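# Place the C-topped box in the tote by the door

## Task

Find the box whose top face shows the letter C and put only that box into the tote near the door, fully inside it with no part sticking out past the tote's rim. The robot must not tip over or be left leaning, or the task fails.

## Robot and tools

ROBOT. TidyBot++: a mobile base 0.54 m long, 0.50 m wide and 0.38 m high on four powered casters, carrying one seven-joint arm with a two-finger gripper. The shoulder sits 0.12 m ahead of the base centre and 0.68 m off the floor. Upper arm 0.42 m, forearm 0.31 m, hand 0.31 m from wrist to the hand point. Cameras: base_camera on the base, wrist_camera looking along the hand. The arm begins folded with the hand pointing down, wrist up to 0.08 m past the base front, elbow up to 1.15 m high. A downward-pointing hand reaches at most about 0.94 m above the floor, and only near the base.

FRAMES. All positions are metres. Base frame: origin on the floor below the base centre, x ahead, y to the left, z up. hand_pose is reported in it, for the point midway between the finger pads; the hand's own z runs out along the fingers and the fingers close along its y. Odometry frame: where the base frame was when the scene began. base_odometry counts wheel rotation only, so slip looks like travel and it drifts a few centimetres and degrees over many moves. Heading is radians, left positive, -3.142 to 3.142. base_tilt is degrees, positive when leaning forward or right.

TOOLS.
move: one action plus optional cameras and blocking. Keys:
- base: an object of relative offsets, measured from the base's pose in the latest reported state (or its live pose if a move was still running). translate_m: metres, forward positive, -2 to 2. strafe_m: metres, left positive, -2 to 2. rotate_rad: radians, counter-clockwise from above positive, -6.3 to 6.3. Combined translate and strafe drive a straight line.
- joints: an object of absolute angle targets by name. joint_1_rad (vertical axis of whole arm, positive is clockwise from above, the reverse of heading; any angle), joint_2_rad (shoulder, -2.249 to 2.249, 0 is upper arm vertical, positive leans forward), joint_3_rad (any angle), joint_4_rad (elbow, -2.579 to 2.579, 0 straight, negative bends forward when joint_3_rad is 3.14), joint_5_rad (any angle), joint_6_rad (wrist, -2.099 to 2.099, negative bends hand forward in the usual posture), joint_7_rad (any angle; hand down, positive turns counter-clockwise from above, at 1.57 fingers open left-right), gripper_pos 0 (open) to 1 (closed); finger gap is about 85 x (1 - gripper_pos) mm. Done tolerances: ±0.039 for joints 1-4, ±0.095 for 5-7, ±0.03 for the gripper. Any-angle joints take the short way round; turn farther in steps below half a turn.
- target: one flat list of seven numbers [x, y, z, qw, qx, qy, qz], an absolute hand pose in the base frame, metres then unit quaternion. Alongside it, joints may hold only gripper_pos.
- speeds: per-key caps for this action only: translate_m and strafe_m 0.05 to 0.5 m/s, rotate_rad 0.1 to 1.57 rad/s. For a combined translate and strafe, give the speed under just one of them.
- blocking: true or omitted waits until everything rests; false returns in about 0.5 s while motion goes on. A later move overrides only the parts it names.
- cameras: list from base_camera, wrist_camera, all; omitted means all, [] means none.
An empty move just reports state and images. Unknown keys make a call invalid; out-of-range values get it refused, and a refusal or an uncommanded stop cancels the remaining move, wait and finished_scene calls of that reply.
wait: seconds 0 to 10, plus cameras; returns early once motions rest.
stop: brakes all running motions; cameras optional.
zoom_image: camera (base_camera or wrist_camera) and region [x0, y0, x1, y1] in pixels from the top-left, no larger than 504 by 504.
finished_scene: scene, the integer number of the current scene; ends it irreversibly, so call only when the box rests inside the tote by itself.

RESULTS. Lines include base_odometry, base_tilt, joint_positions, hand_pose, hand_target (where the hand would be with all joints on target), motor_effort (percent of maximum, positive toward higher joint values, bracketed peak of the last action), base_status, joint_status, hand_status, move (done, or the worst status), pictures (camera order of the images), on_its_own (uncommanded behaviour) and earlier move. Status words: moving, done, off_target (rested away from target, may still push), stopped, contact_stop, time_out, not_followed, torque_fault, limit_stop_at_motor_heat. Messages: joint command not followed or pose unreachable (a check withheld arm targets; cause: names why), ARM HIT (arm struck itself or the base), MOTOR HOT, OVER-TEMPERATURE FAULT. Images can lag the state slightly.

HAND CONTROL. After a target reports done the hand is usually within 3 cm; to correct, add (wanted minus hand_pose) to your last target. To hold still, resend hand_target, not hand_pose. Targets low and close in front, pointing forward, land badly and can hit the base. Unreachable poses make the arm wander up to 10 s and end in time_out. Loads make the arm sag; correct by the same offset method, and never command a joint to its current reading while holding something. Friction may leave joints slightly short; correct with last command plus (wanted minus read). Closed fingertips reach about 20 mm beyond the hand point, so keep clear of the floor. A grip at 1 that reports off_target means something is held.

CAUTIONS. The arm ignores obstacles and keeps pushing; hard contacts can trip a torque fault (joints 1-4 limit 104.5 N m, joints 5-7 51.3 N m) that freezes the arm for 10 s. Driving or turning while the arm is snagged above about 0.6 m, reaching far out from folded, or swinging a stretched arm sideways can tip the robot; back away or retract to recover. A blocked base pushes until time_out. Avoid dropping or releasing moving objects, slamming, hard pushes, squeezing something still supported, and fast-swung loads. Holding loads or a stretched arm heats motors. Objects may occasionally be nudged by outside disturbances. Typical order: look, drive near, open, descend, close, lift, drive to the tote, lower, open, withdraw, check images.

Each tool is called as name([rows], argument=value, ...), one row to a line, values as JSON.

## Session

move()

Scene clock: 0.00 s.
base_odometry: x=+0.000 y=+0.000 heading=+0.000
base_tilt: forward=+0.1 right=-0.4
base_status: not commanded
joint_positions: joint_1_rad=+0.013 joint_2_rad=-0.372 joint_3_rad=+3.098 joint_4_rad=-2.542 joint_5_rad=-0.028 joint_6_rad=-0.862 joint_7_rad=+1.528 gripper_pos=+0.000
joint_status: not commanded
motor_effort: joint_1_rad=+0 joint_2_rad=-1 joint_3_rad=+0 joint_4_rad=+14 joint_5_rad=-1 joint_6_rad=+1 joint_7_rad=+0
hand_pose: x=+0.2589 y=+0.0103 z=+0.5866 quat_wxyz=(-0.005, +0.998, -0.016, +0.054) (m; base frame)
hand_target: x=+0.2589 y=+0.0103 z=+0.5866 quat_wxyz=(-0.005, +0.998, -0.016, +0.054) (m; base frame)
hand_status: not commanded
pictures: base_camera, wrist_camera
Images, in order (width x height): base_camera 644x364, wrist_camera 644x476.

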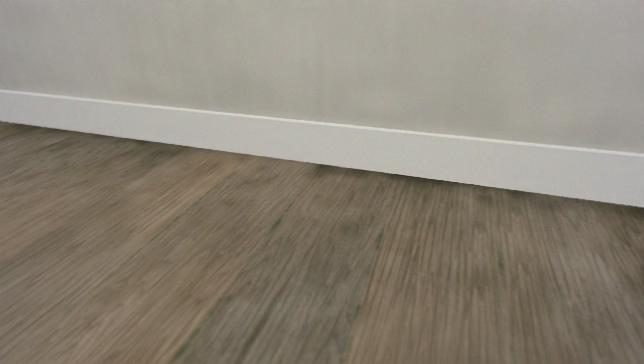

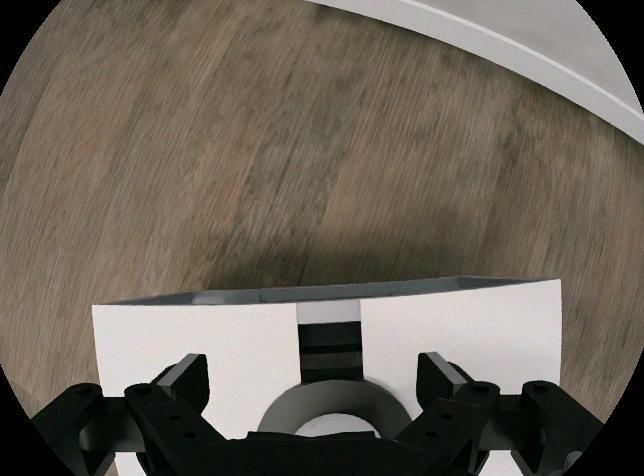

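move(base={"rotate_rad": 1.05})

move(base={"rotate_rad": 1.05}, cameras=["base_camera"])

move(base={"rotate_rad": 1.05}, cameras=["base_camera"])

move(base={"rotate_rad": 1.05}, cameras=["base_camera"])

move(base={"rotate_rad": 1.05}, cameras=["base_camera"])

Scene clock: 4.60 s.
move: done
base_odometry: x=+0.000 y=+0.000 heading=+1.049
base_tilt: forward=+0.1 right=-0.4
base_status: done
joint_positions: joint_1_rad=+0.013 joint_2_rad=-0.372 joint_3_rad=+3.098 joint_4_rad=-2.542 joint_5_rad=-0.028 joint_6_rad=-0.862 joint_7_rad=+1.528 gripper_pos=+0.000
joint_status: not commanded
motor_effort: joint_1_rad=+0(1) joint_2_rad=-1(2) joint_3_rad=+0(1) joint_4_rad=+14(14) joint_5_rad=-1(1) joint_6_rad=+1(1) joint_7_rad=+0(1)
hand_pose: x=+0.2589 y=+0.0103 z=+0.5866 quat_wxyz=(-0.005, +0.998, -0.016, +0.054)
hand_target: x=+0.2589 y=+0.0103 z=+0.5866 quat_wxyz=(-0.005, +0.998, -0.016, +0.054)
hand_status: not commanded
pictures: base_camera, wrist_camera
Images, in order (width x height): base_camera 644x364, wrist_camera 644x476.

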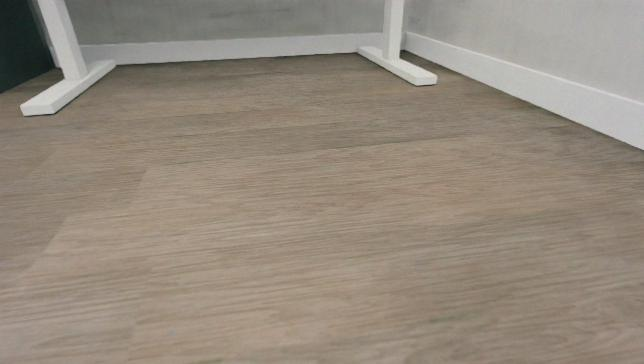

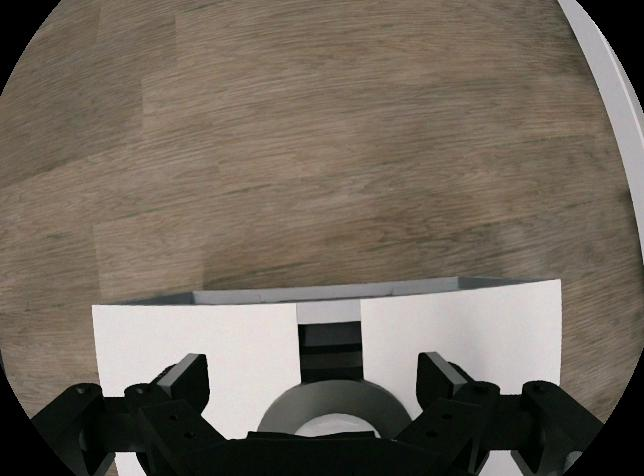

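Scene clock: 6.53 s.
move: done
base_odometry: x=+0.000 y=+0.000 heading=+2.098
base_tilt: forward=+0.1 right=-0.4
base_status: done
joint_positions: joint_1_rad=+0.013 joint_2_rad=-0.372 joint_3_rad=+3.098 joint_4_rad=-2.542 joint_5_rad=-0.028 joint_6_rad=-0.862 joint_7_rad=+1.528 gripper_pos=+0.000
joint_status: not commanded
motor_effort: joint_1_rad=+1(1) joint_2_rad=-1(2) joint_3_rad=+0(1) joint_4_rad=+14(14) joint_5_rad=+0(1) joint_6_rad=+1(1) joint_7_rad=+0(1)
hand_pose: x=+0.2589 y=+0.0103 z=+0.5866 quat_wxyz=(-0.005, +0.998, -0.016, +0.054)
hand_target: x=+0.2589 y=+0.0103 z=+0.5866 quat_wxyz=(-0.005, +0.998, -0.016, +0.054)
hand_status: not commanded
Images, in order (width x height): base_camera 644x364.

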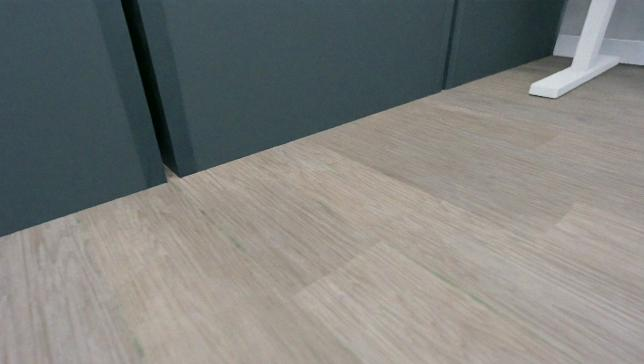

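Scene clock: 8.47 s.
move: done
base_odometry: x=+0.000 y=+0.000 heading=-3.137
base_tilt: forward=+0.0 right=-0.4
base_status: done
joint_positions: joint_1_rad=+0.013 joint_2_rad=-0.372 joint_3_rad=+3.098 joint_4_rad=-2.542 joint_5_rad=-0.028 joint_6_rad=-0.862 joint_7_rad=+1.528 gripper_pos=+0.000
joint_status: not commanded
motor_effort: joint_1_rad=+1(2) joint_2_rad=-1(2) joint_3_rad=+0(1) joint_4_rad=+14(14) joint_5_rad=-1(1) joint_6_rad=+1(1) joint_7_rad=+0(1)
hand_pose: x=+0.2589 y=+0.0103 z=+0.5866 quat_wxyz=(-0.005, +0.998, -0.016, +0.054)
hand_target: x=+0.2589 y=+0.0103 z=+0.5866 quat_wxyz=(-0.005, +0.998, -0.016, +0.054)
hand_status: not commanded
Images, in order (width x height): base_camera 644x364.

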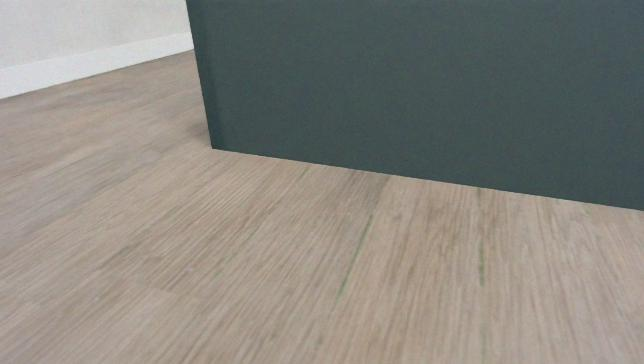

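Scene clock: 10.40 s.
move: done
base_odometry: x=+0.000 y=+0.000 heading=-2.088
base_tilt: forward=+0.1 right=-0.4
base_status: done
joint_positions: joint_1_rad=+0.013 joint_2_rad=-0.372 joint_3_rad=+3.098 joint_4_rad=-2.542 joint_5_rad=-0.028 joint_6_rad=-0.862 joint_7_rad=+1.528 gripper_pos=+0.000
joint_status: not commanded
motor_effort: joint_1_rad=+1(1) joint_2_rad=-1(2) joint_3_rad=+0(1) joint_4_rad=+14(14) joint_5_rad=-1(1) joint_6_rad=+1(1) joint_7_rad=+0(1)
hand_pose: x=+0.2589 y=+0.0103 z=+0.5866 quat_wxyz=(-0.005, +0.998, -0.016, +0.054)
hand_target: x=+0.2589 y=+0.0103 z=+0.5866 quat_wxyz=(-0.005, +0.998, -0.016, +0.054)
hand_status: not commanded
Images, in order (width x height): base_camera 644x364.

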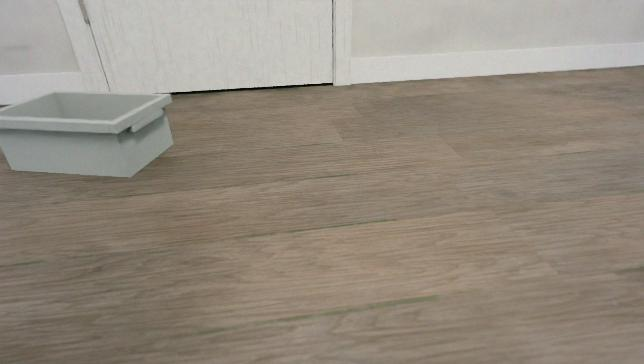

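Scene clock: 12.33 s.
move: done
base_odometry: x=+0.000 y=+0.000 heading=-1.039
base_tilt: forward=+0.0 right=-0.4
base_status: done
joint_positions: joint_1_rad=+0.013 joint_2_rad=-0.372 joint_3_rad=+3.098 joint_4_rad=-2.542 joint_5_rad=-0.028 joint_6_rad=-0.862 joint_7_rad=+1.528 gripper_pos=+0.000
joint_status: not commanded
motor_effort: joint_1_rad=+0(1) joint_2_rad=-1(2) joint_3_rad=+0(1) joint_4_rad=+14(14) joint_5_rad=-1(1) joint_6_rad=+1(1) joint_7_rad=+0(0)
hand_pose: x=+0.2589 y=+0.0103 z=+0.5866 quat_wxyz=(-0.005, +0.998, -0.016, +0.054)
hand_target: x=+0.2589 y=+0.0103 z=+0.5866 quat_wxyz=(-0.005, +0.998, -0.016, +0.054)
hand_status: not commanded
Images, in order (width x height): base_camera 644x364.

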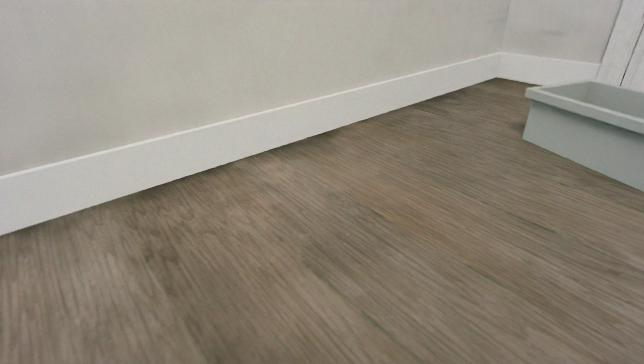

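move(base={"rotate_rad": -2.7}, joints={"joint_1_rad":0,"joint_2_rad":-0.6,"joint_3_rad":3.14,"joint_4_rad":-2.1,"joint_5_rad":0,"joint_6_rad":-0.5,"joint_7_rad":1.57})

move(base={"rotate_rad": -0.7})

move(base={"rotate_rad": 1.7})

Scene clock: 21.20 s.
move: done
base_odometry: x=+0.000 y=+0.000 heading=+2.546
base_tilt: forward=+0.0 right=-0.4
base_status: done
joint_positions: joint_1_rad=+0.013 joint_2_rad=-0.575 joint_3_rad=+3.125 joint_4_rad=-2.111 joint_5_rad=-0.028 joint_6_rad=-0.587 joint_7_rad=+1.528 gripper_pos=+0.000
joint_status: all done
motor_effort: joint_1_rad=+0(3) joint_2_rad=-1(5) joint_3_rad=+0(2) joint_4_rad=+21(21) joint_5_rad=+0(1) joint_6_rad=+7(8) joint_7_rad=+0(1)
hand_pose: x=+0.4692 y=+0.0084 z=+0.8825 quat_wxyz=(-0.019, +0.873, -0.022, +0.487)
hand_target: x=+0.4780 y=+0.0020 z=+0.9218 quat_wxyz=(+0.000, +0.841, +0.000, +0.540)
hand_status: not commanded
pictures: base_camera, wrist_camera
Images, in order (width x height): base_camera 644x364, wrist_camera 644x476.

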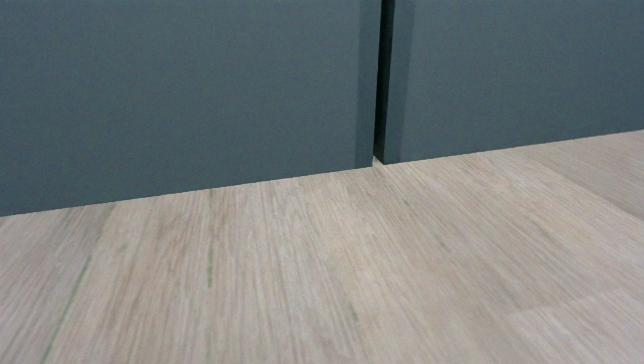

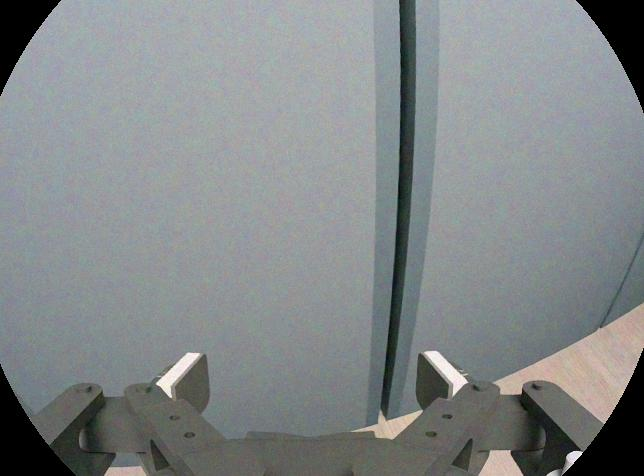

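Scene clock: 22.83 s.
move: done
base_odometry: x=+0.000 y=+0.000 heading=+1.847
base_tilt: forward=+0.0 right=-0.4
base_status: done
joint_positions: joint_1_rad=+0.013 joint_2_rad=-0.575 joint_3_rad=+3.129 joint_4_rad=-2.111 joint_5_rad=-0.028 joint_6_rad=-0.587 joint_7_rad=+1.528 gripper_pos=+0.000
joint_status: not commanded
motor_effort: joint_1_rad=+1(2) joint_2_rad=-1(2) joint_3_rad=+0(2) joint_4_rad=+21(21) joint_5_rad=-1(1) joint_6_rad=+7(7) joint_7_rad=+0(1)
hand_pose: x=+0.4692 y=+0.0068 z=+0.8827 quat_wxyz=(-0.019, +0.873, -0.024, +0.488)
hand_target: x=+0.4780 y=+0.0020 z=+0.9218 quat_wxyz=(+0.000, +0.841, +0.000, +0.540)
hand_status: not commanded
pictures: base_camera, wrist_camera
Images, in order (width x height): base_camera 644x364, wrist_camera 644x476.

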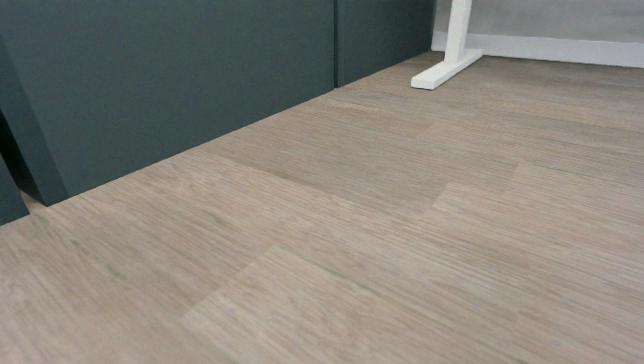

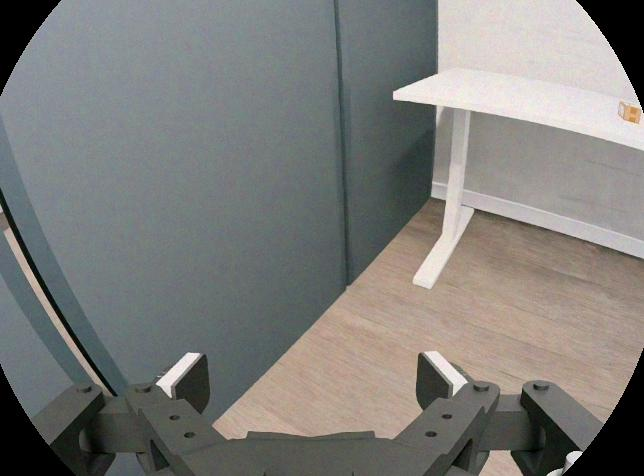

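Scene clock: 25.37 s.
move: done
base_odometry: x=+0.000 y=+0.000 heading=-2.737
base_tilt: forward=+0.0 right=-0.4
base_status: done
joint_positions: joint_1_rad=+0.012 joint_2_rad=-0.576 joint_3_rad=+3.132 joint_4_rad=-2.111 joint_5_rad=-0.028 joint_6_rad=-0.586 joint_7_rad=+1.528 gripper_pos=+0.000
joint_status: not commanded
motor_effort: joint_1_rad=+0(2) joint_2_rad=-1(2) joint_3_rad=+0(1) joint_4_rad=+21(21) joint_5_rad=-1(1) joint_6_rad=+7(8) joint_7_rad=+0(0)
hand_pose: x=+0.4694 y=+0.0057 z=+0.8831 quat_wxyz=(-0.019, +0.872, -0.026, +0.488)
hand_target: x=+0.4780 y=+0.0020 z=+0.9218 quat_wxyz=(+0.000, +0.841, +0.000, +0.540)
hand_status: not commanded
pictures: base_camera, wrist_camera
Images, in order (width x height): base_camera 644x364, wrist_camera 644x476.

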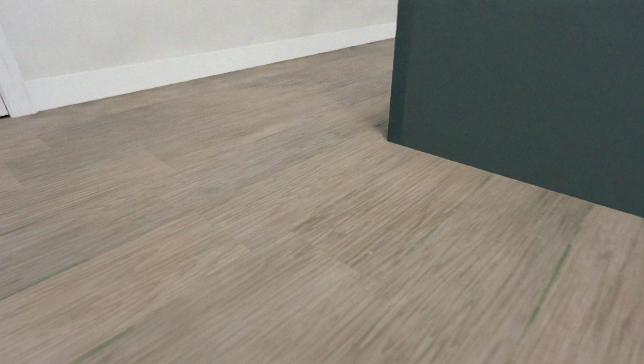

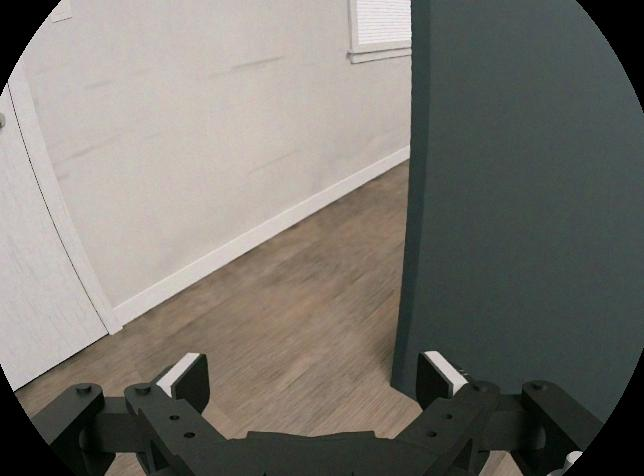

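move(base={"rotate_rad": -2.3}, cameras=["base_camera"])

move(base={"rotate_rad": -1.4})

Scene clock: 30.30 s.
move: done
base_odometry: x=+0.000 y=+0.000 heading=+1.247
base_tilt: forward=+0.0 right=-0.4
base_status: done
joint_positions: joint_1_rad=+0.012 joint_2_rad=-0.576 joint_3_rad=+3.132 joint_4_rad=-2.111 joint_5_rad=-0.028 joint_6_rad=-0.585 joint_7_rad=+1.528 gripper_pos=+0.000
joint_status: not commanded
motor_effort: joint_1_rad=+1(2) joint_2_rad=-1(2) joint_3_rad=+0(2) joint_4_rad=+21(21) joint_5_rad=-1(1) joint_6_rad=+7(8) joint_7_rad=+0(1)
hand_pose: x=+0.4694 y=+0.0056 z=+0.8835 quat_wxyz=(-0.020, +0.872, -0.026, +0.489)
hand_target: x=+0.4780 y=+0.0020 z=+0.9218 quat_wxyz=(+0.000, +0.841, +0.000, +0.540)
hand_status: not commanded
Images, in order (width x height): base_camera 644x364.

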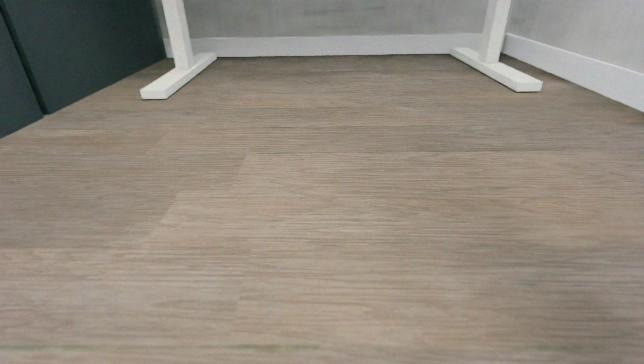

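Scene clock: 32.50 s.
move: done
base_odometry: x=+0.000 y=+0.000 heading=-0.152
base_tilt: forward=+0.0 right=-0.4
base_status: done
joint_positions: joint_1_rad=+0.012 joint_2_rad=-0.576 joint_3_rad=+3.133 joint_4_rad=-2.111 joint_5_rad=-0.028 joint_6_rad=-0.585 joint_7_rad=+1.528 gripper_pos=+0.000
joint_status: not commanded
motor_effort: joint_1_rad=+0(2) joint_2_rad=-1(2) joint_3_rad=+1(2) joint_4_rad=+21(21) joint_5_rad=+0(1) joint_6_rad=+7(8) joint_7_rad=+0(0)
hand_pose: x=+0.4694 y=+0.0053 z=+0.8836 quat_wxyz=(-0.020, +0.872, -0.026, +0.489)
hand_target: x=+0.4780 y=+0.0020 z=+0.9218 quat_wxyz=(+0.000, +0.841, +0.000, +0.540)
hand_status: not commanded
pictures: base_camera, wrist_camera
Images, in order (width x height): base_camera 644x364, wrist_camera 644x476.

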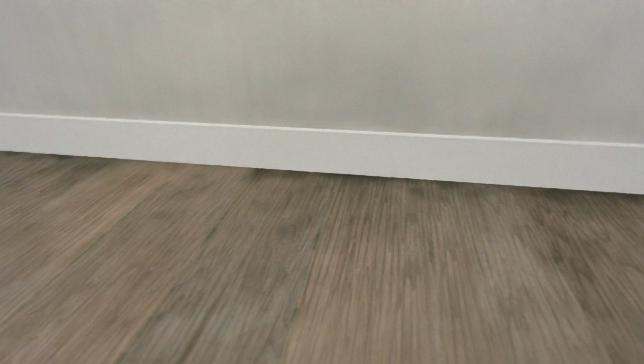

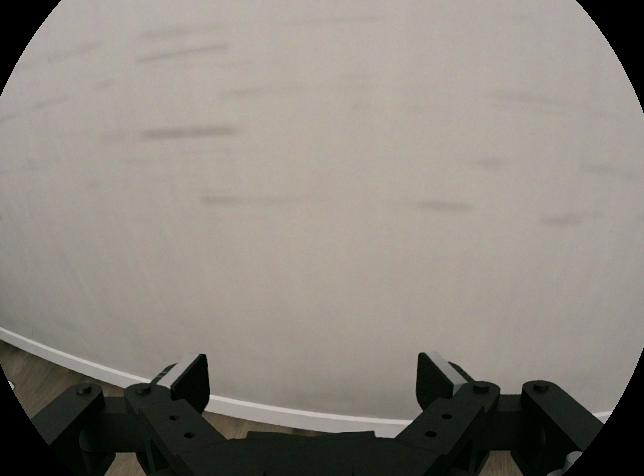

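move(base={"rotate_rad": 1.4})

zoom_image(camera="wrist_camera", region=[150, 0, 500, 200])

Scene clock: 36.47 s.
move: done
base_odometry: x=+0.000 y=+0.000 heading=+1.247
base_tilt: forward=+0.1 right=-0.4
base_status: done
joint_positions: joint_1_rad=+0.012 joint_2_rad=-0.576 joint_3_rad=+3.134 joint_4_rad=-2.111 joint_5_rad=-0.028 joint_6_rad=-0.585 joint_7_rad=+1.528 gripper_pos=+0.000
joint_status: not commanded
motor_effort: joint_1_rad=+0(2) joint_2_rad=-1(2) joint_3_rad=-1(1) joint_4_rad=+21(21) joint_5_rad=+0(1) joint_6_rad=+7(8) joint_7_rad=+0(0)
hand_pose: x=+0.4694 y=+0.0051 z=+0.8836 quat_wxyz=(-0.020, +0.872, -0.026, +0.489)
hand_target: x=+0.4780 y=+0.0020 z=+0.9218 quat_wxyz=(+0.000, +0.841, +0.000, +0.540)
hand_status: not commanded
pictures: base_camera, wrist_camera
Images, in order (width x height): base_camera 644x364, wrist_camera 644x476.

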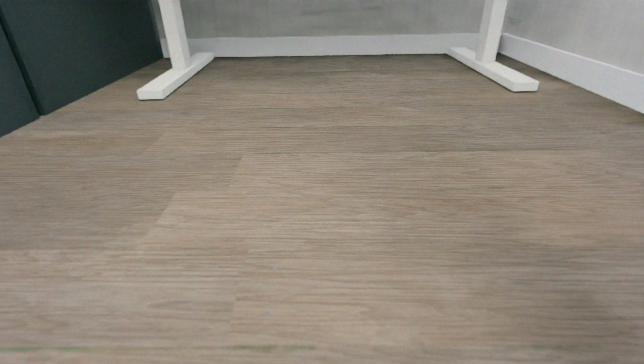

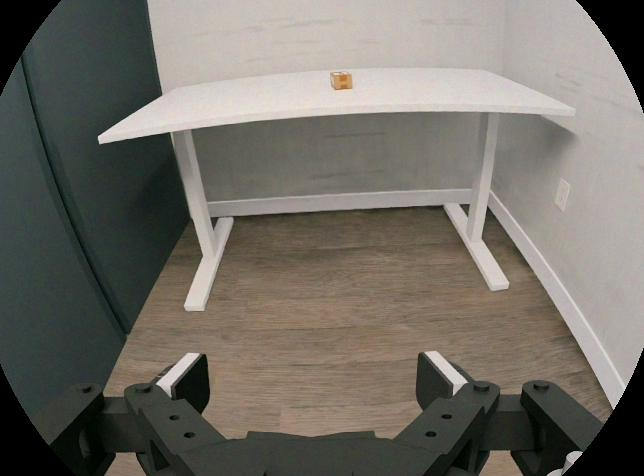

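Scaled by 1.440.

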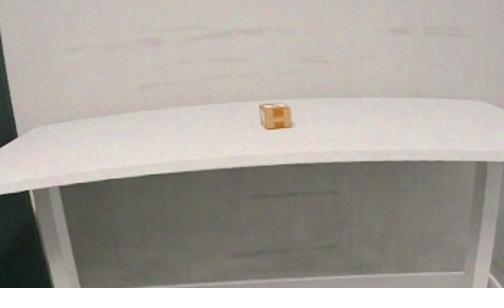

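move(base={"translate_m": 0.7})

zoom_image(camera="wrist_camera", region=[150, 0, 500, 200])

Scene clock: 41.37 s.
move: done
base_odometry: x=+0.223 y=+0.664 heading=+1.248
base_tilt: forward=+0.1 right=-0.5
base_status: done
joint_positions: joint_1_rad=+0.012 joint_2_rad=-0.586 joint_3_rad=+3.134 joint_4_rad=-2.111 joint_5_rad=-0.028 joint_6_rad=-0.584 joint_7_rad=+1.528 gripper_pos=+0.000
joint_status: not commanded
motor_effort: joint_1_rad=+0(1) joint_2_rad=-1(4) joint_3_rad=+0(1) joint_4_rad=+21(21) joint_5_rad=-1(1) joint_6_rad=+7(8) joint_7_rad=+0(0)
hand_pose: x=+0.4675 y=+0.0051 z=+0.8872 quat_wxyz=(-0.020, +0.869, -0.026, +0.493)
hand_target: x=+0.4780 y=+0.0020 z=+0.9218 quat_wxyz=(+0.000, +0.841, +0.000, +0.540)
hand_status: not commanded
pictures: base_camera, wrist_camera
Images, in order (width x height): base_camera 644x364, wrist_camera 644x476.

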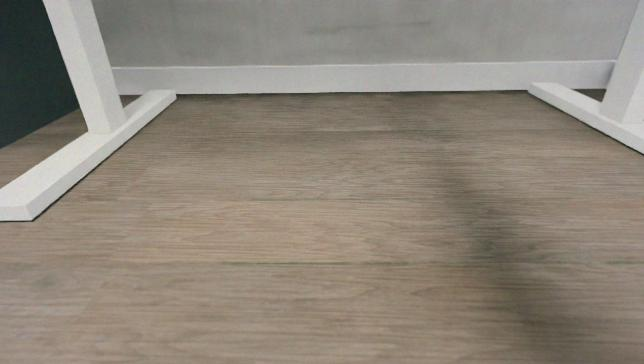

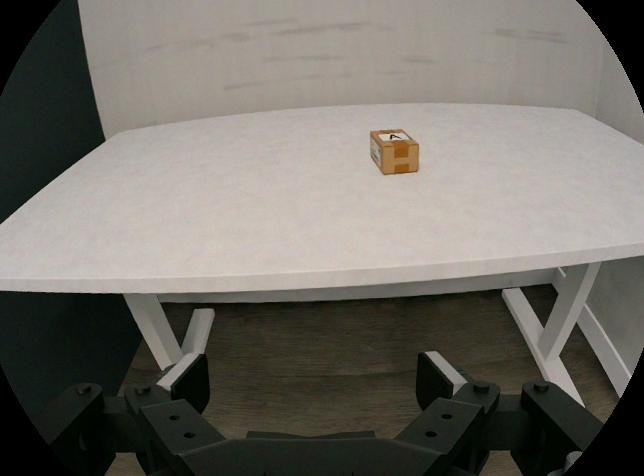

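Scaled by 1.440.

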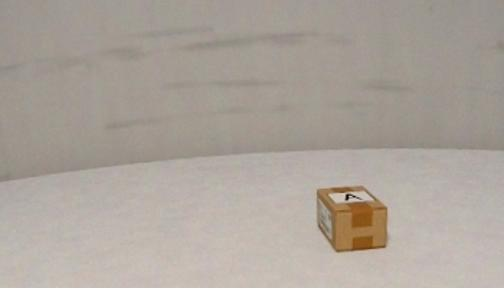

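move(base={"translate_m": -0.7}, cameras=[])

move(base={"rotate_rad": 2.74})

Scene clock: 50.00 s.
move: done
base_odometry: x=+0.001 y=+0.000 heading=+1.249
base_tilt: forward=+0.0 right=-0.5
base_status: done
joint_positions: joint_1_rad=+0.012 joint_2_rad=-0.591 joint_3_rad=+3.134 joint_4_rad=-2.111 joint_5_rad=-0.028 joint_6_rad=-0.583 joint_7_rad=+1.528 gripper_pos=+0.000
joint_status: not commanded
motor_effort: joint_1_rad=+1(1) joint_2_rad=-1(5) joint_3_rad=+0(2) joint_4_rad=+21(22) joint_5_rad=-1(1) joint_6_rad=+8(8) joint_7_rad=+0(1)
hand_pose: x=+0.4667 y=+0.0051 z=+0.8892 quat_wxyz=(-0.020, +0.868, -0.026, +0.496)
hand_target: x=+0.4780 y=+0.0020 z=+0.9218 quat_wxyz=(+0.000, +0.841, +0.000, +0.540)
hand_status: not commanded

Scene clock: 53.03 s.
move: done
base_odometry: x=+0.001 y=+0.000 heading=-2.295
base_tilt: forward=+0.0 right=-0.4
base_status: done
joint_positions: joint_1_rad=+0.012 joint_2_rad=-0.591 joint_3_rad=+3.134 joint_4_rad=-2.111 joint_5_rad=-0.028 joint_6_rad=-0.583 joint_7_rad=+1.528 gripper_pos=+0.000
joint_status: not commanded
motor_effort: joint_1_rad=+0(2) joint_2_rad=-1(2) joint_3_rad=+0(2) joint_4_rad=+21(21) joint_5_rad=-1(1) joint_6_rad=+8(8) joint_7_rad=+0(1)
hand_pose: x=+0.4667 y=+0.0051 z=+0.8892 quat_wxyz=(-0.020, +0.868, -0.026, +0.496)
hand_target: x=+0.4780 y=+0.0020 z=+0.9218 quat_wxyz=(+0.000, +0.841, +0.000, +0.540)
hand_status: not commanded
pictures: base_camera, wrist_camera
Images, in order (width x height): base_camera 644x364, wrist_camera 644x476.

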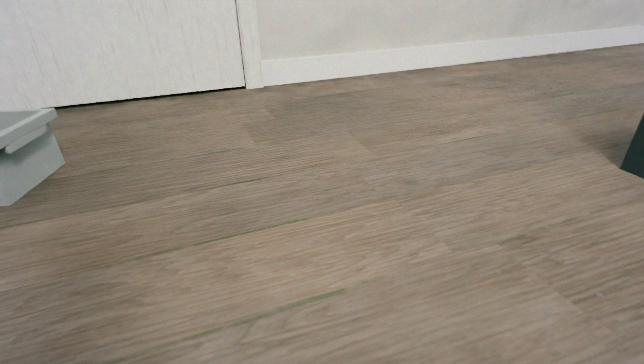

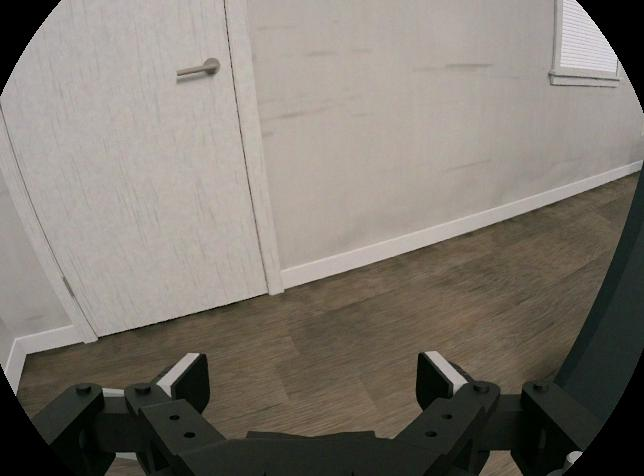

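move(base={"translate_m": 0.85})

move(base={"rotate_rad": -1.0})

move(base={"rotate_rad": -0.6})

Scene clock: 58.00 s.
move: done
base_odometry: x=-0.563 y=-0.637 heading=-2.294
base_tilt: forward=+0.1 right=-0.4
base_status: done
joint_positions: joint_1_rad=+0.012 joint_2_rad=-0.594 joint_3_rad=+3.134 joint_4_rad=-2.111 joint_5_rad=-0.028 joint_6_rad=-0.583 joint_7_rad=+1.528 gripper_pos=+0.000
joint_status: not commanded
motor_effort: joint_1_rad=+0(1) joint_2_rad=-1(4) joint_3_rad=+0(1) joint_4_rad=+21(21) joint_5_rad=-1(1) joint_6_rad=+7(8) joint_7_rad=+0(1)
hand_pose: x=+0.4662 y=+0.0051 z=+0.8903 quat_wxyz=(-0.020, +0.867, -0.026, +0.497)
hand_target: x=+0.4780 y=+0.0020 z=+0.9218 quat_wxyz=(+0.000, +0.841, +0.000, +0.540)
hand_status: not commanded
pictures: base_camera, wrist_camera
Images, in order (width x height): base_camera 644x364, wrist_camera 644x476.

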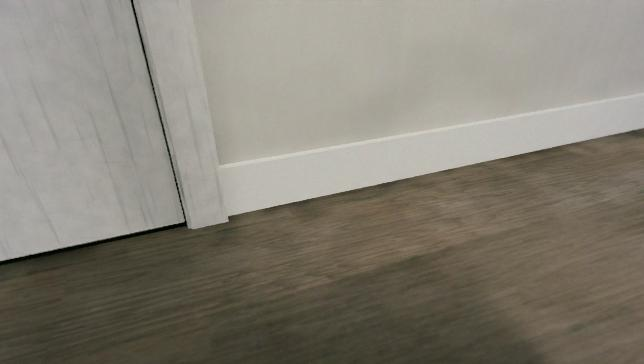

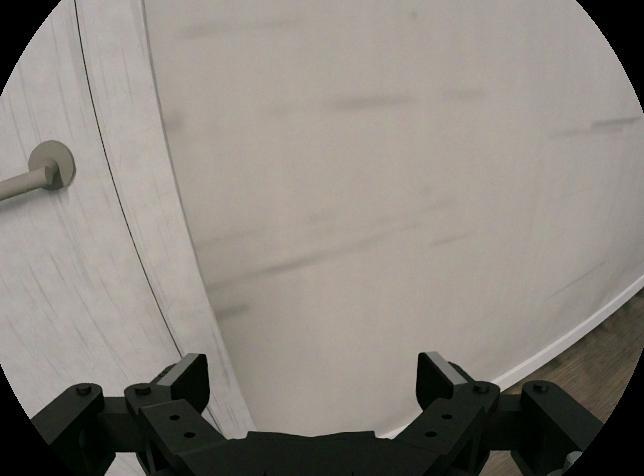

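Scene clock: 59.90 s.
move: done
base_odometry: x=-0.563 y=-0.637 heading=+2.990
base_tilt: forward=+0.1 right=-0.4
base_status: done
joint_positions: joint_1_rad=+0.012 joint_2_rad=-0.594 joint_3_rad=+3.134 joint_4_rad=-2.111 joint_5_rad=-0.028 joint_6_rad=-0.583 joint_7_rad=+1.528 gripper_pos=+0.000
joint_status: not commanded
motor_effort: joint_1_rad=+0(2) joint_2_rad=-1(2) joint_3_rad=+0(2) joint_4_rad=+21(21) joint_5_rad=-1(1) joint_6_rad=+7(8) joint_7_rad=+0(1)
hand_pose: x=+0.4662 y=+0.0049 z=+0.8903 quat_wxyz=(-0.020, +0.867, -0.026, +0.497)
hand_target: x=+0.4780 y=+0.0020 z=+0.9218 quat_wxyz=(+0.000, +0.841, +0.000, +0.540)
hand_status: not commanded
pictures: base_camera, wrist_camera
Images, in order (width x height): base_camera 644x364, wrist_camera 644x476.

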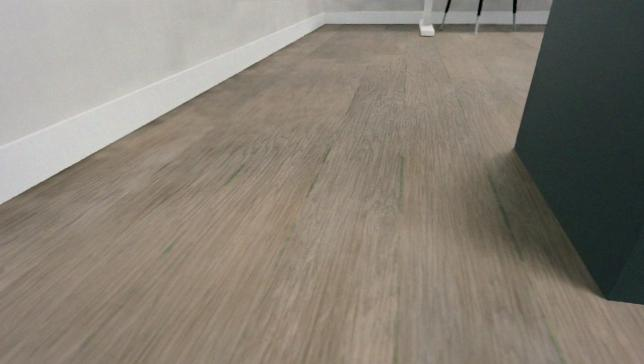

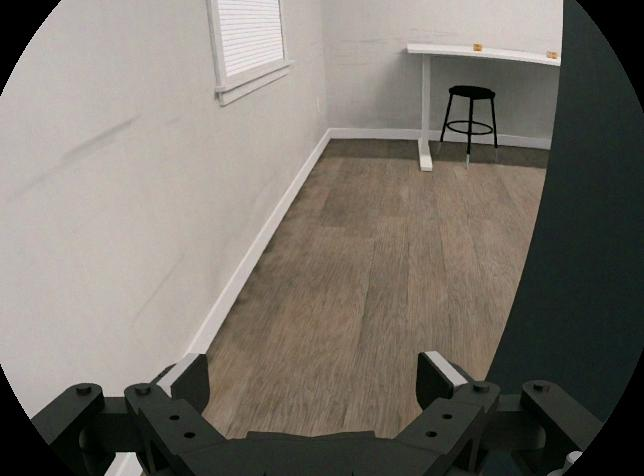

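Scene clock: 61.43 s.
move: done
base_odometry: x=-0.563 y=-0.637 heading=+2.392
base_tilt: forward=+0.1 right=-0.4
base_status: done
joint_positions: joint_1_rad=+0.012 joint_2_rad=-0.594 joint_3_rad=+3.135 joint_4_rad=-2.111 joint_5_rad=-0.028 joint_6_rad=-0.583 joint_7_rad=+1.528 gripper_pos=+0.000
joint_status: not commanded
motor_effort: joint_1_rad=+0(2) joint_2_rad=-1(1) joint_3_rad=+0(2) joint_4_rad=+21(21) joint_5_rad=-1(1) joint_6_rad=+7(8) joint_7_rad=+0(0)
hand_pose: x=+0.4662 y=+0.0048 z=+0.8903 quat_wxyz=(-0.020, +0.867, -0.026, +0.497)
hand_target: x=+0.4780 y=+0.0020 z=+0.9218 quat_wxyz=(+0.000, +0.841, +0.000, +0.540)
hand_status: not commanded
pictures: base_camera, wrist_camera
Images, in order (width x height): base_camera 644x364, wrist_camera 644x476.

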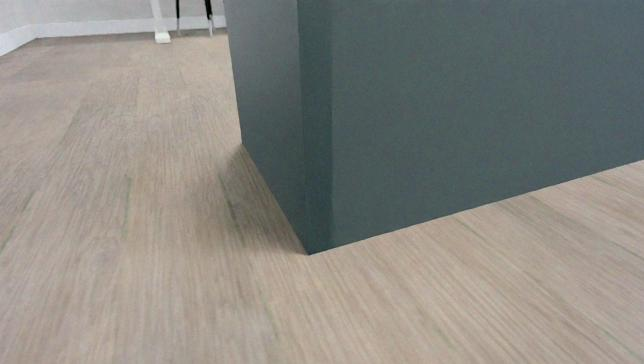

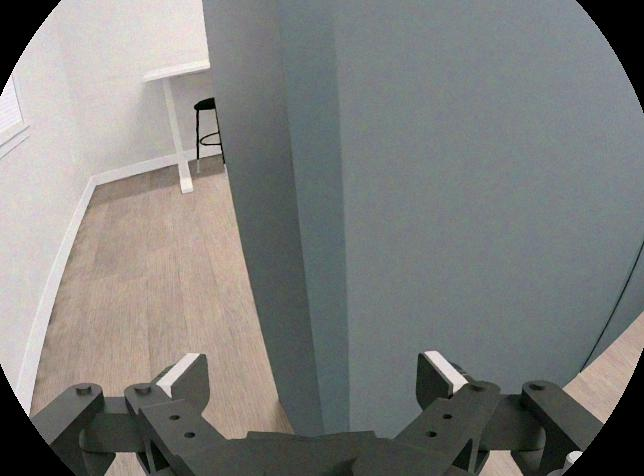

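move(base={"rotate_rad": 0.44}, cameras=[])

move(base={"strafe_m": 0.1})

Scene clock: 65.33 s.
move: done
base_odometry: x=-0.563 y=-0.637 heading=+2.830
base_tilt: forward=+0.1 right=-0.4
base_status: done
joint_positions: joint_1_rad=+0.012 joint_2_rad=-0.594 joint_3_rad=+3.135 joint_4_rad=-2.111 joint_5_rad=-0.028 joint_6_rad=-0.583 joint_7_rad=+1.528 gripper_pos=+0.000
joint_status: not commanded
motor_effort: joint_1_rad=+1(2) joint_2_rad=-1(2) joint_3_rad=+0(1) joint_4_rad=+21(21) joint_5_rad=-1(1) joint_6_rad=+7(8) joint_7_rad=+0(0)
hand_pose: x=+0.4662 y=+0.0048 z=+0.8903 quat_wxyz=(-0.020, +0.867, -0.026, +0.497)
hand_target: x=+0.4780 y=+0.0020 z=+0.9218 quat_wxyz=(+0.000, +0.841, +0.000, +0.540)
hand_status: not commanded

Scene clock: 66.60 s.
move: done
base_odometry: x=-0.593 y=-0.732 heading=+2.831
base_tilt: forward=+0.1 right=-0.4
base_status: done
joint_positions: joint_1_rad=+0.012 joint_2_rad=-0.594 joint_3_rad=+3.135 joint_4_rad=-2.111 joint_5_rad=-0.028 joint_6_rad=-0.583 joint_7_rad=+1.528 gripper_pos=+0.000
joint_status: not commanded
motor_effort: joint_1_rad=+0(1) joint_2_rad=-1(2) joint_3_rad=+0(3) joint_4_rad=+21(21) joint_5_rad=+0(1) joint_6_rad=+7(8) joint_7_rad=+0(0)
hand_pose: x=+0.4662 y=+0.0047 z=+0.8904 quat_wxyz=(-0.020, +0.867, -0.027, +0.497)
hand_target: x=+0.4780 y=+0.0020 z=+0.9218 quat_wxyz=(+0.000, +0.841, +0.000, +0.540)
hand_status: not commanded
pictures: base_camera, wrist_camera
Images, in order (width x height): base_camera 644x364, wrist_camera 644x476.

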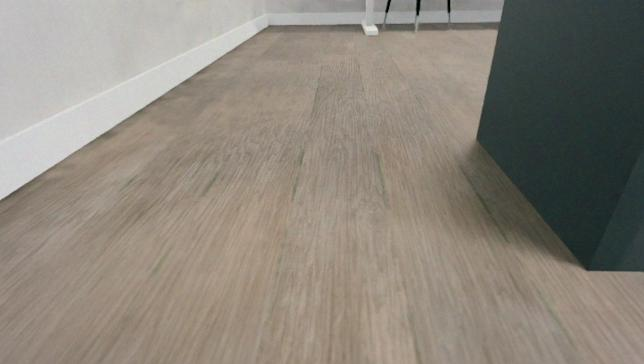

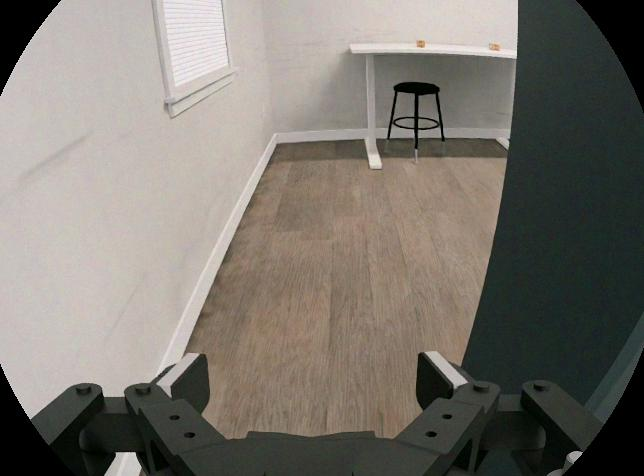

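move(base={"strafe_m": 0.1}, cameras=[])

move(base={"translate_m": 1.4})

zoom_image(camera="wrist_camera", region=[250, 0, 600, 200])

Scene clock: 73.37 s.
move: done
base_odometry: x=-0.624 y=-0.827 heading=+2.831
base_tilt: forward=+0.0 right=-0.5
base_status: done
joint_positions: joint_1_rad=+0.012 joint_2_rad=-0.594 joint_3_rad=+3.135 joint_4_rad=-2.111 joint_5_rad=-0.028 joint_6_rad=-0.583 joint_7_rad=+1.528 gripper_pos=+0.000
joint_status: not commanded
motor_effort: joint_1_rad=+1(1) joint_2_rad=-1(2) joint_3_rad=+0(2) joint_4_rad=+21(21) joint_5_rad=+0(1) joint_6_rad=+8(8) joint_7_rad=+0(1)
hand_pose: x=+0.4662 y=+0.0047 z=+0.8904 quat_wxyz=(-0.020, +0.867, -0.027, +0.497)
hand_target: x=+0.4780 y=+0.0020 z=+0.9218 quat_wxyz=(+0.000, +0.841, +0.000, +0.540)
hand_status: not commanded

Scene clock: 77.40 s.
move: done
base_odometry: x=-1.957 y=-0.400 heading=+2.831
base_tilt: forward=+0.1 right=-0.4
base_status: done
joint_positions: joint_1_rad=+0.012 joint_2_rad=-0.595 joint_3_rad=+3.135 joint_4_rad=-2.111 joint_5_rad=-0.028 joint_6_rad=-0.583 joint_7_rad=+1.528 gripper_pos=+0.000
joint_status: not commanded
motor_effort: joint_1_rad=+0(1) joint_2_rad=-1(4) joint_3_rad=+0(1) joint_4_rad=+21(21) joint_5_rad=-1(1) joint_6_rad=+7(8) joint_7_rad=+0(1)
hand_pose: x=+0.4660 y=+0.0047 z=+0.8908 quat_wxyz=(-0.020, +0.867, -0.027, +0.498)
hand_target: x=+0.4780 y=+0.0020 z=+0.9218 quat_wxyz=(+0.000, +0.841, +0.000, +0.540)
hand_status: not commanded
pictures: base_camera, wrist_camera
Images, in order (width x height): base_camera 644x364, wrist_camera 644x476.

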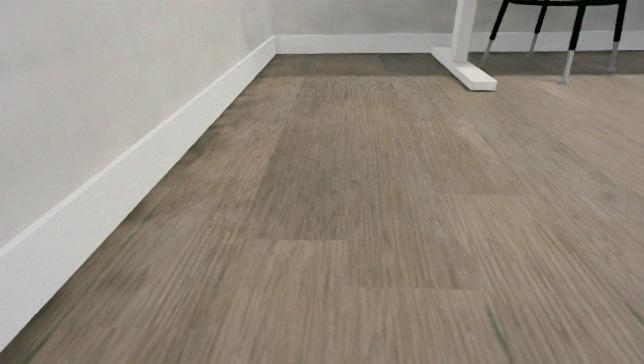

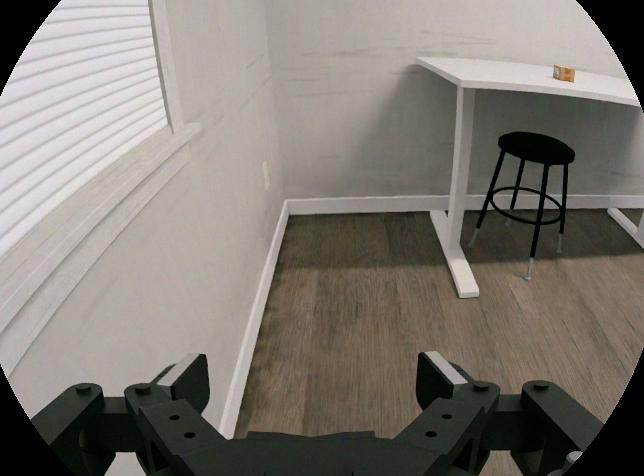

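Scaled by 1.440.

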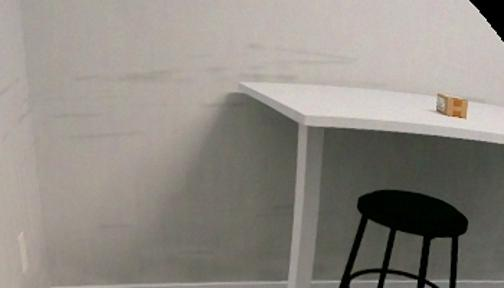

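move(base={"strafe_m": -1.1})

zoom_image(camera="wrist_camera", region=[200, 0, 550, 200])

Scene clock: 83.00 s.
move: done
base_odometry: x=-1.621 y=+0.648 heading=+2.832
base_tilt: forward=+0.0 right=-0.4
base_status: done
joint_positions: joint_1_rad=+0.012 joint_2_rad=-0.595 joint_3_rad=+3.135 joint_4_rad=-2.111 joint_5_rad=-0.028 joint_6_rad=-0.582 joint_7_rad=+1.528 gripper_pos=+0.000
joint_status: not commanded
motor_effort: joint_1_rad=+0(1) joint_2_rad=-1(2) joint_3_rad=+0(2) joint_4_rad=+21(21) joint_5_rad=-1(1) joint_6_rad=+8(8) joint_7_rad=+0(1)
hand_pose: x=+0.4660 y=+0.0047 z=+0.8908 quat_wxyz=(-0.020, +0.867, -0.027, +0.498)
hand_target: x=+0.4780 y=+0.0020 z=+0.9218 quat_wxyz=(+0.000, +0.841, +0.000, +0.540)
hand_status: not commanded
pictures: base_camera, wrist_camera
Images, in order (width x height): base_camera 644x364, wrist_camera 644x476.

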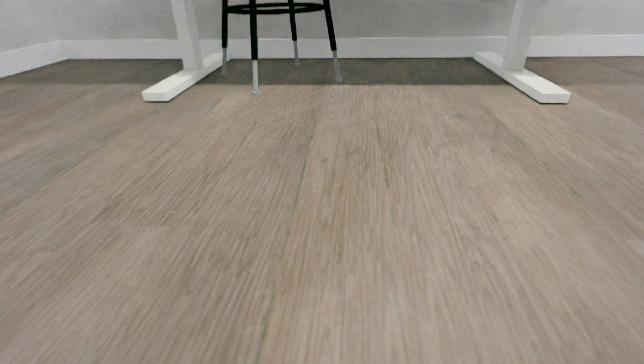

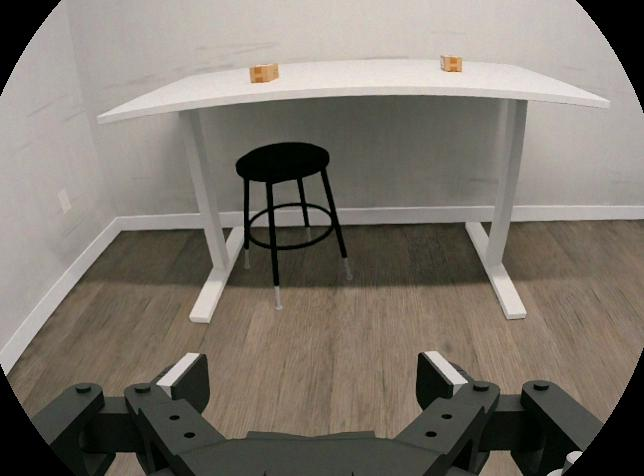

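Scaled by 1.440.

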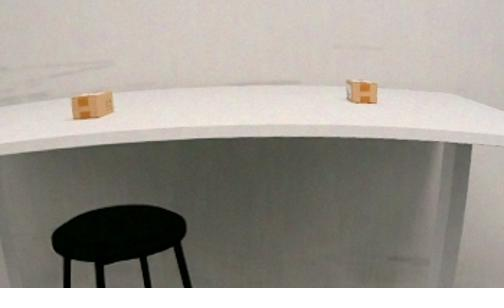

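move(base={"translate_m": 0.5, "strafe_m": -0.3})

zoom_image(camera="wrist_camera", region=[40, 40, 260, 200])

zoom_image(camera="wrist_camera", region=[250, 40, 470, 200])

Scene clock: 88.43 s.
move: done
base_odometry: x=-2.006 y=+1.086 heading=+2.831
base_tilt: forward=+0.0 right=-0.4
base_status: done
joint_positions: joint_1_rad=+0.012 joint_2_rad=-0.594 joint_3_rad=+3.135 joint_4_rad=-2.111 joint_5_rad=-0.028 joint_6_rad=-0.581 joint_7_rad=+1.528 gripper_pos=+0.000
joint_status: not commanded
motor_effort: joint_1_rad=+1(1) joint_2_rad=-1(5) joint_3_rad=+0(1) joint_4_rad=+21(22) joint_5_rad=-1(1) joint_6_rad=+8(8) joint_7_rad=+0(1)
hand_pose: x=+0.4664 y=+0.0046 z=+0.8908 quat_wxyz=(-0.020, +0.867, -0.027, +0.498)
hand_target: x=+0.4780 y=+0.0020 z=+0.9218 quat_wxyz=(+0.000, +0.841, +0.000, +0.540)
hand_status: not commanded
pictures: base_camera, wrist_camera
Images, in order (width x height): base_camera 644x364, wrist_camera 644x476.

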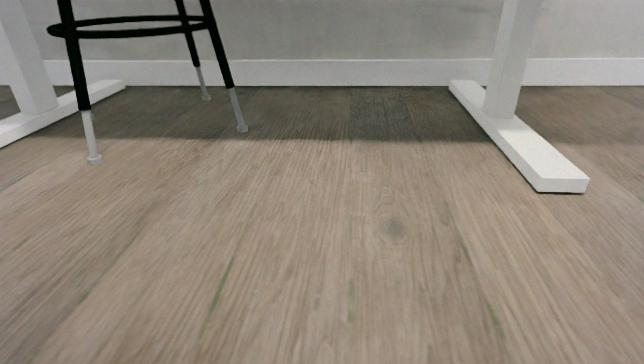

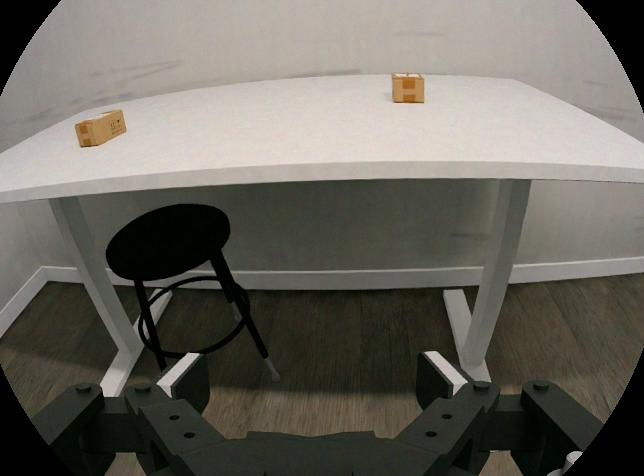

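Scaled by 2.291.

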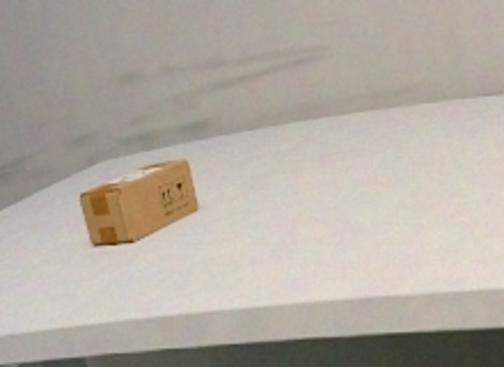

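Scaled by 2.291.

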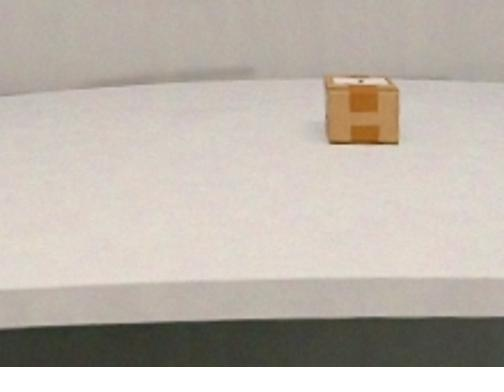

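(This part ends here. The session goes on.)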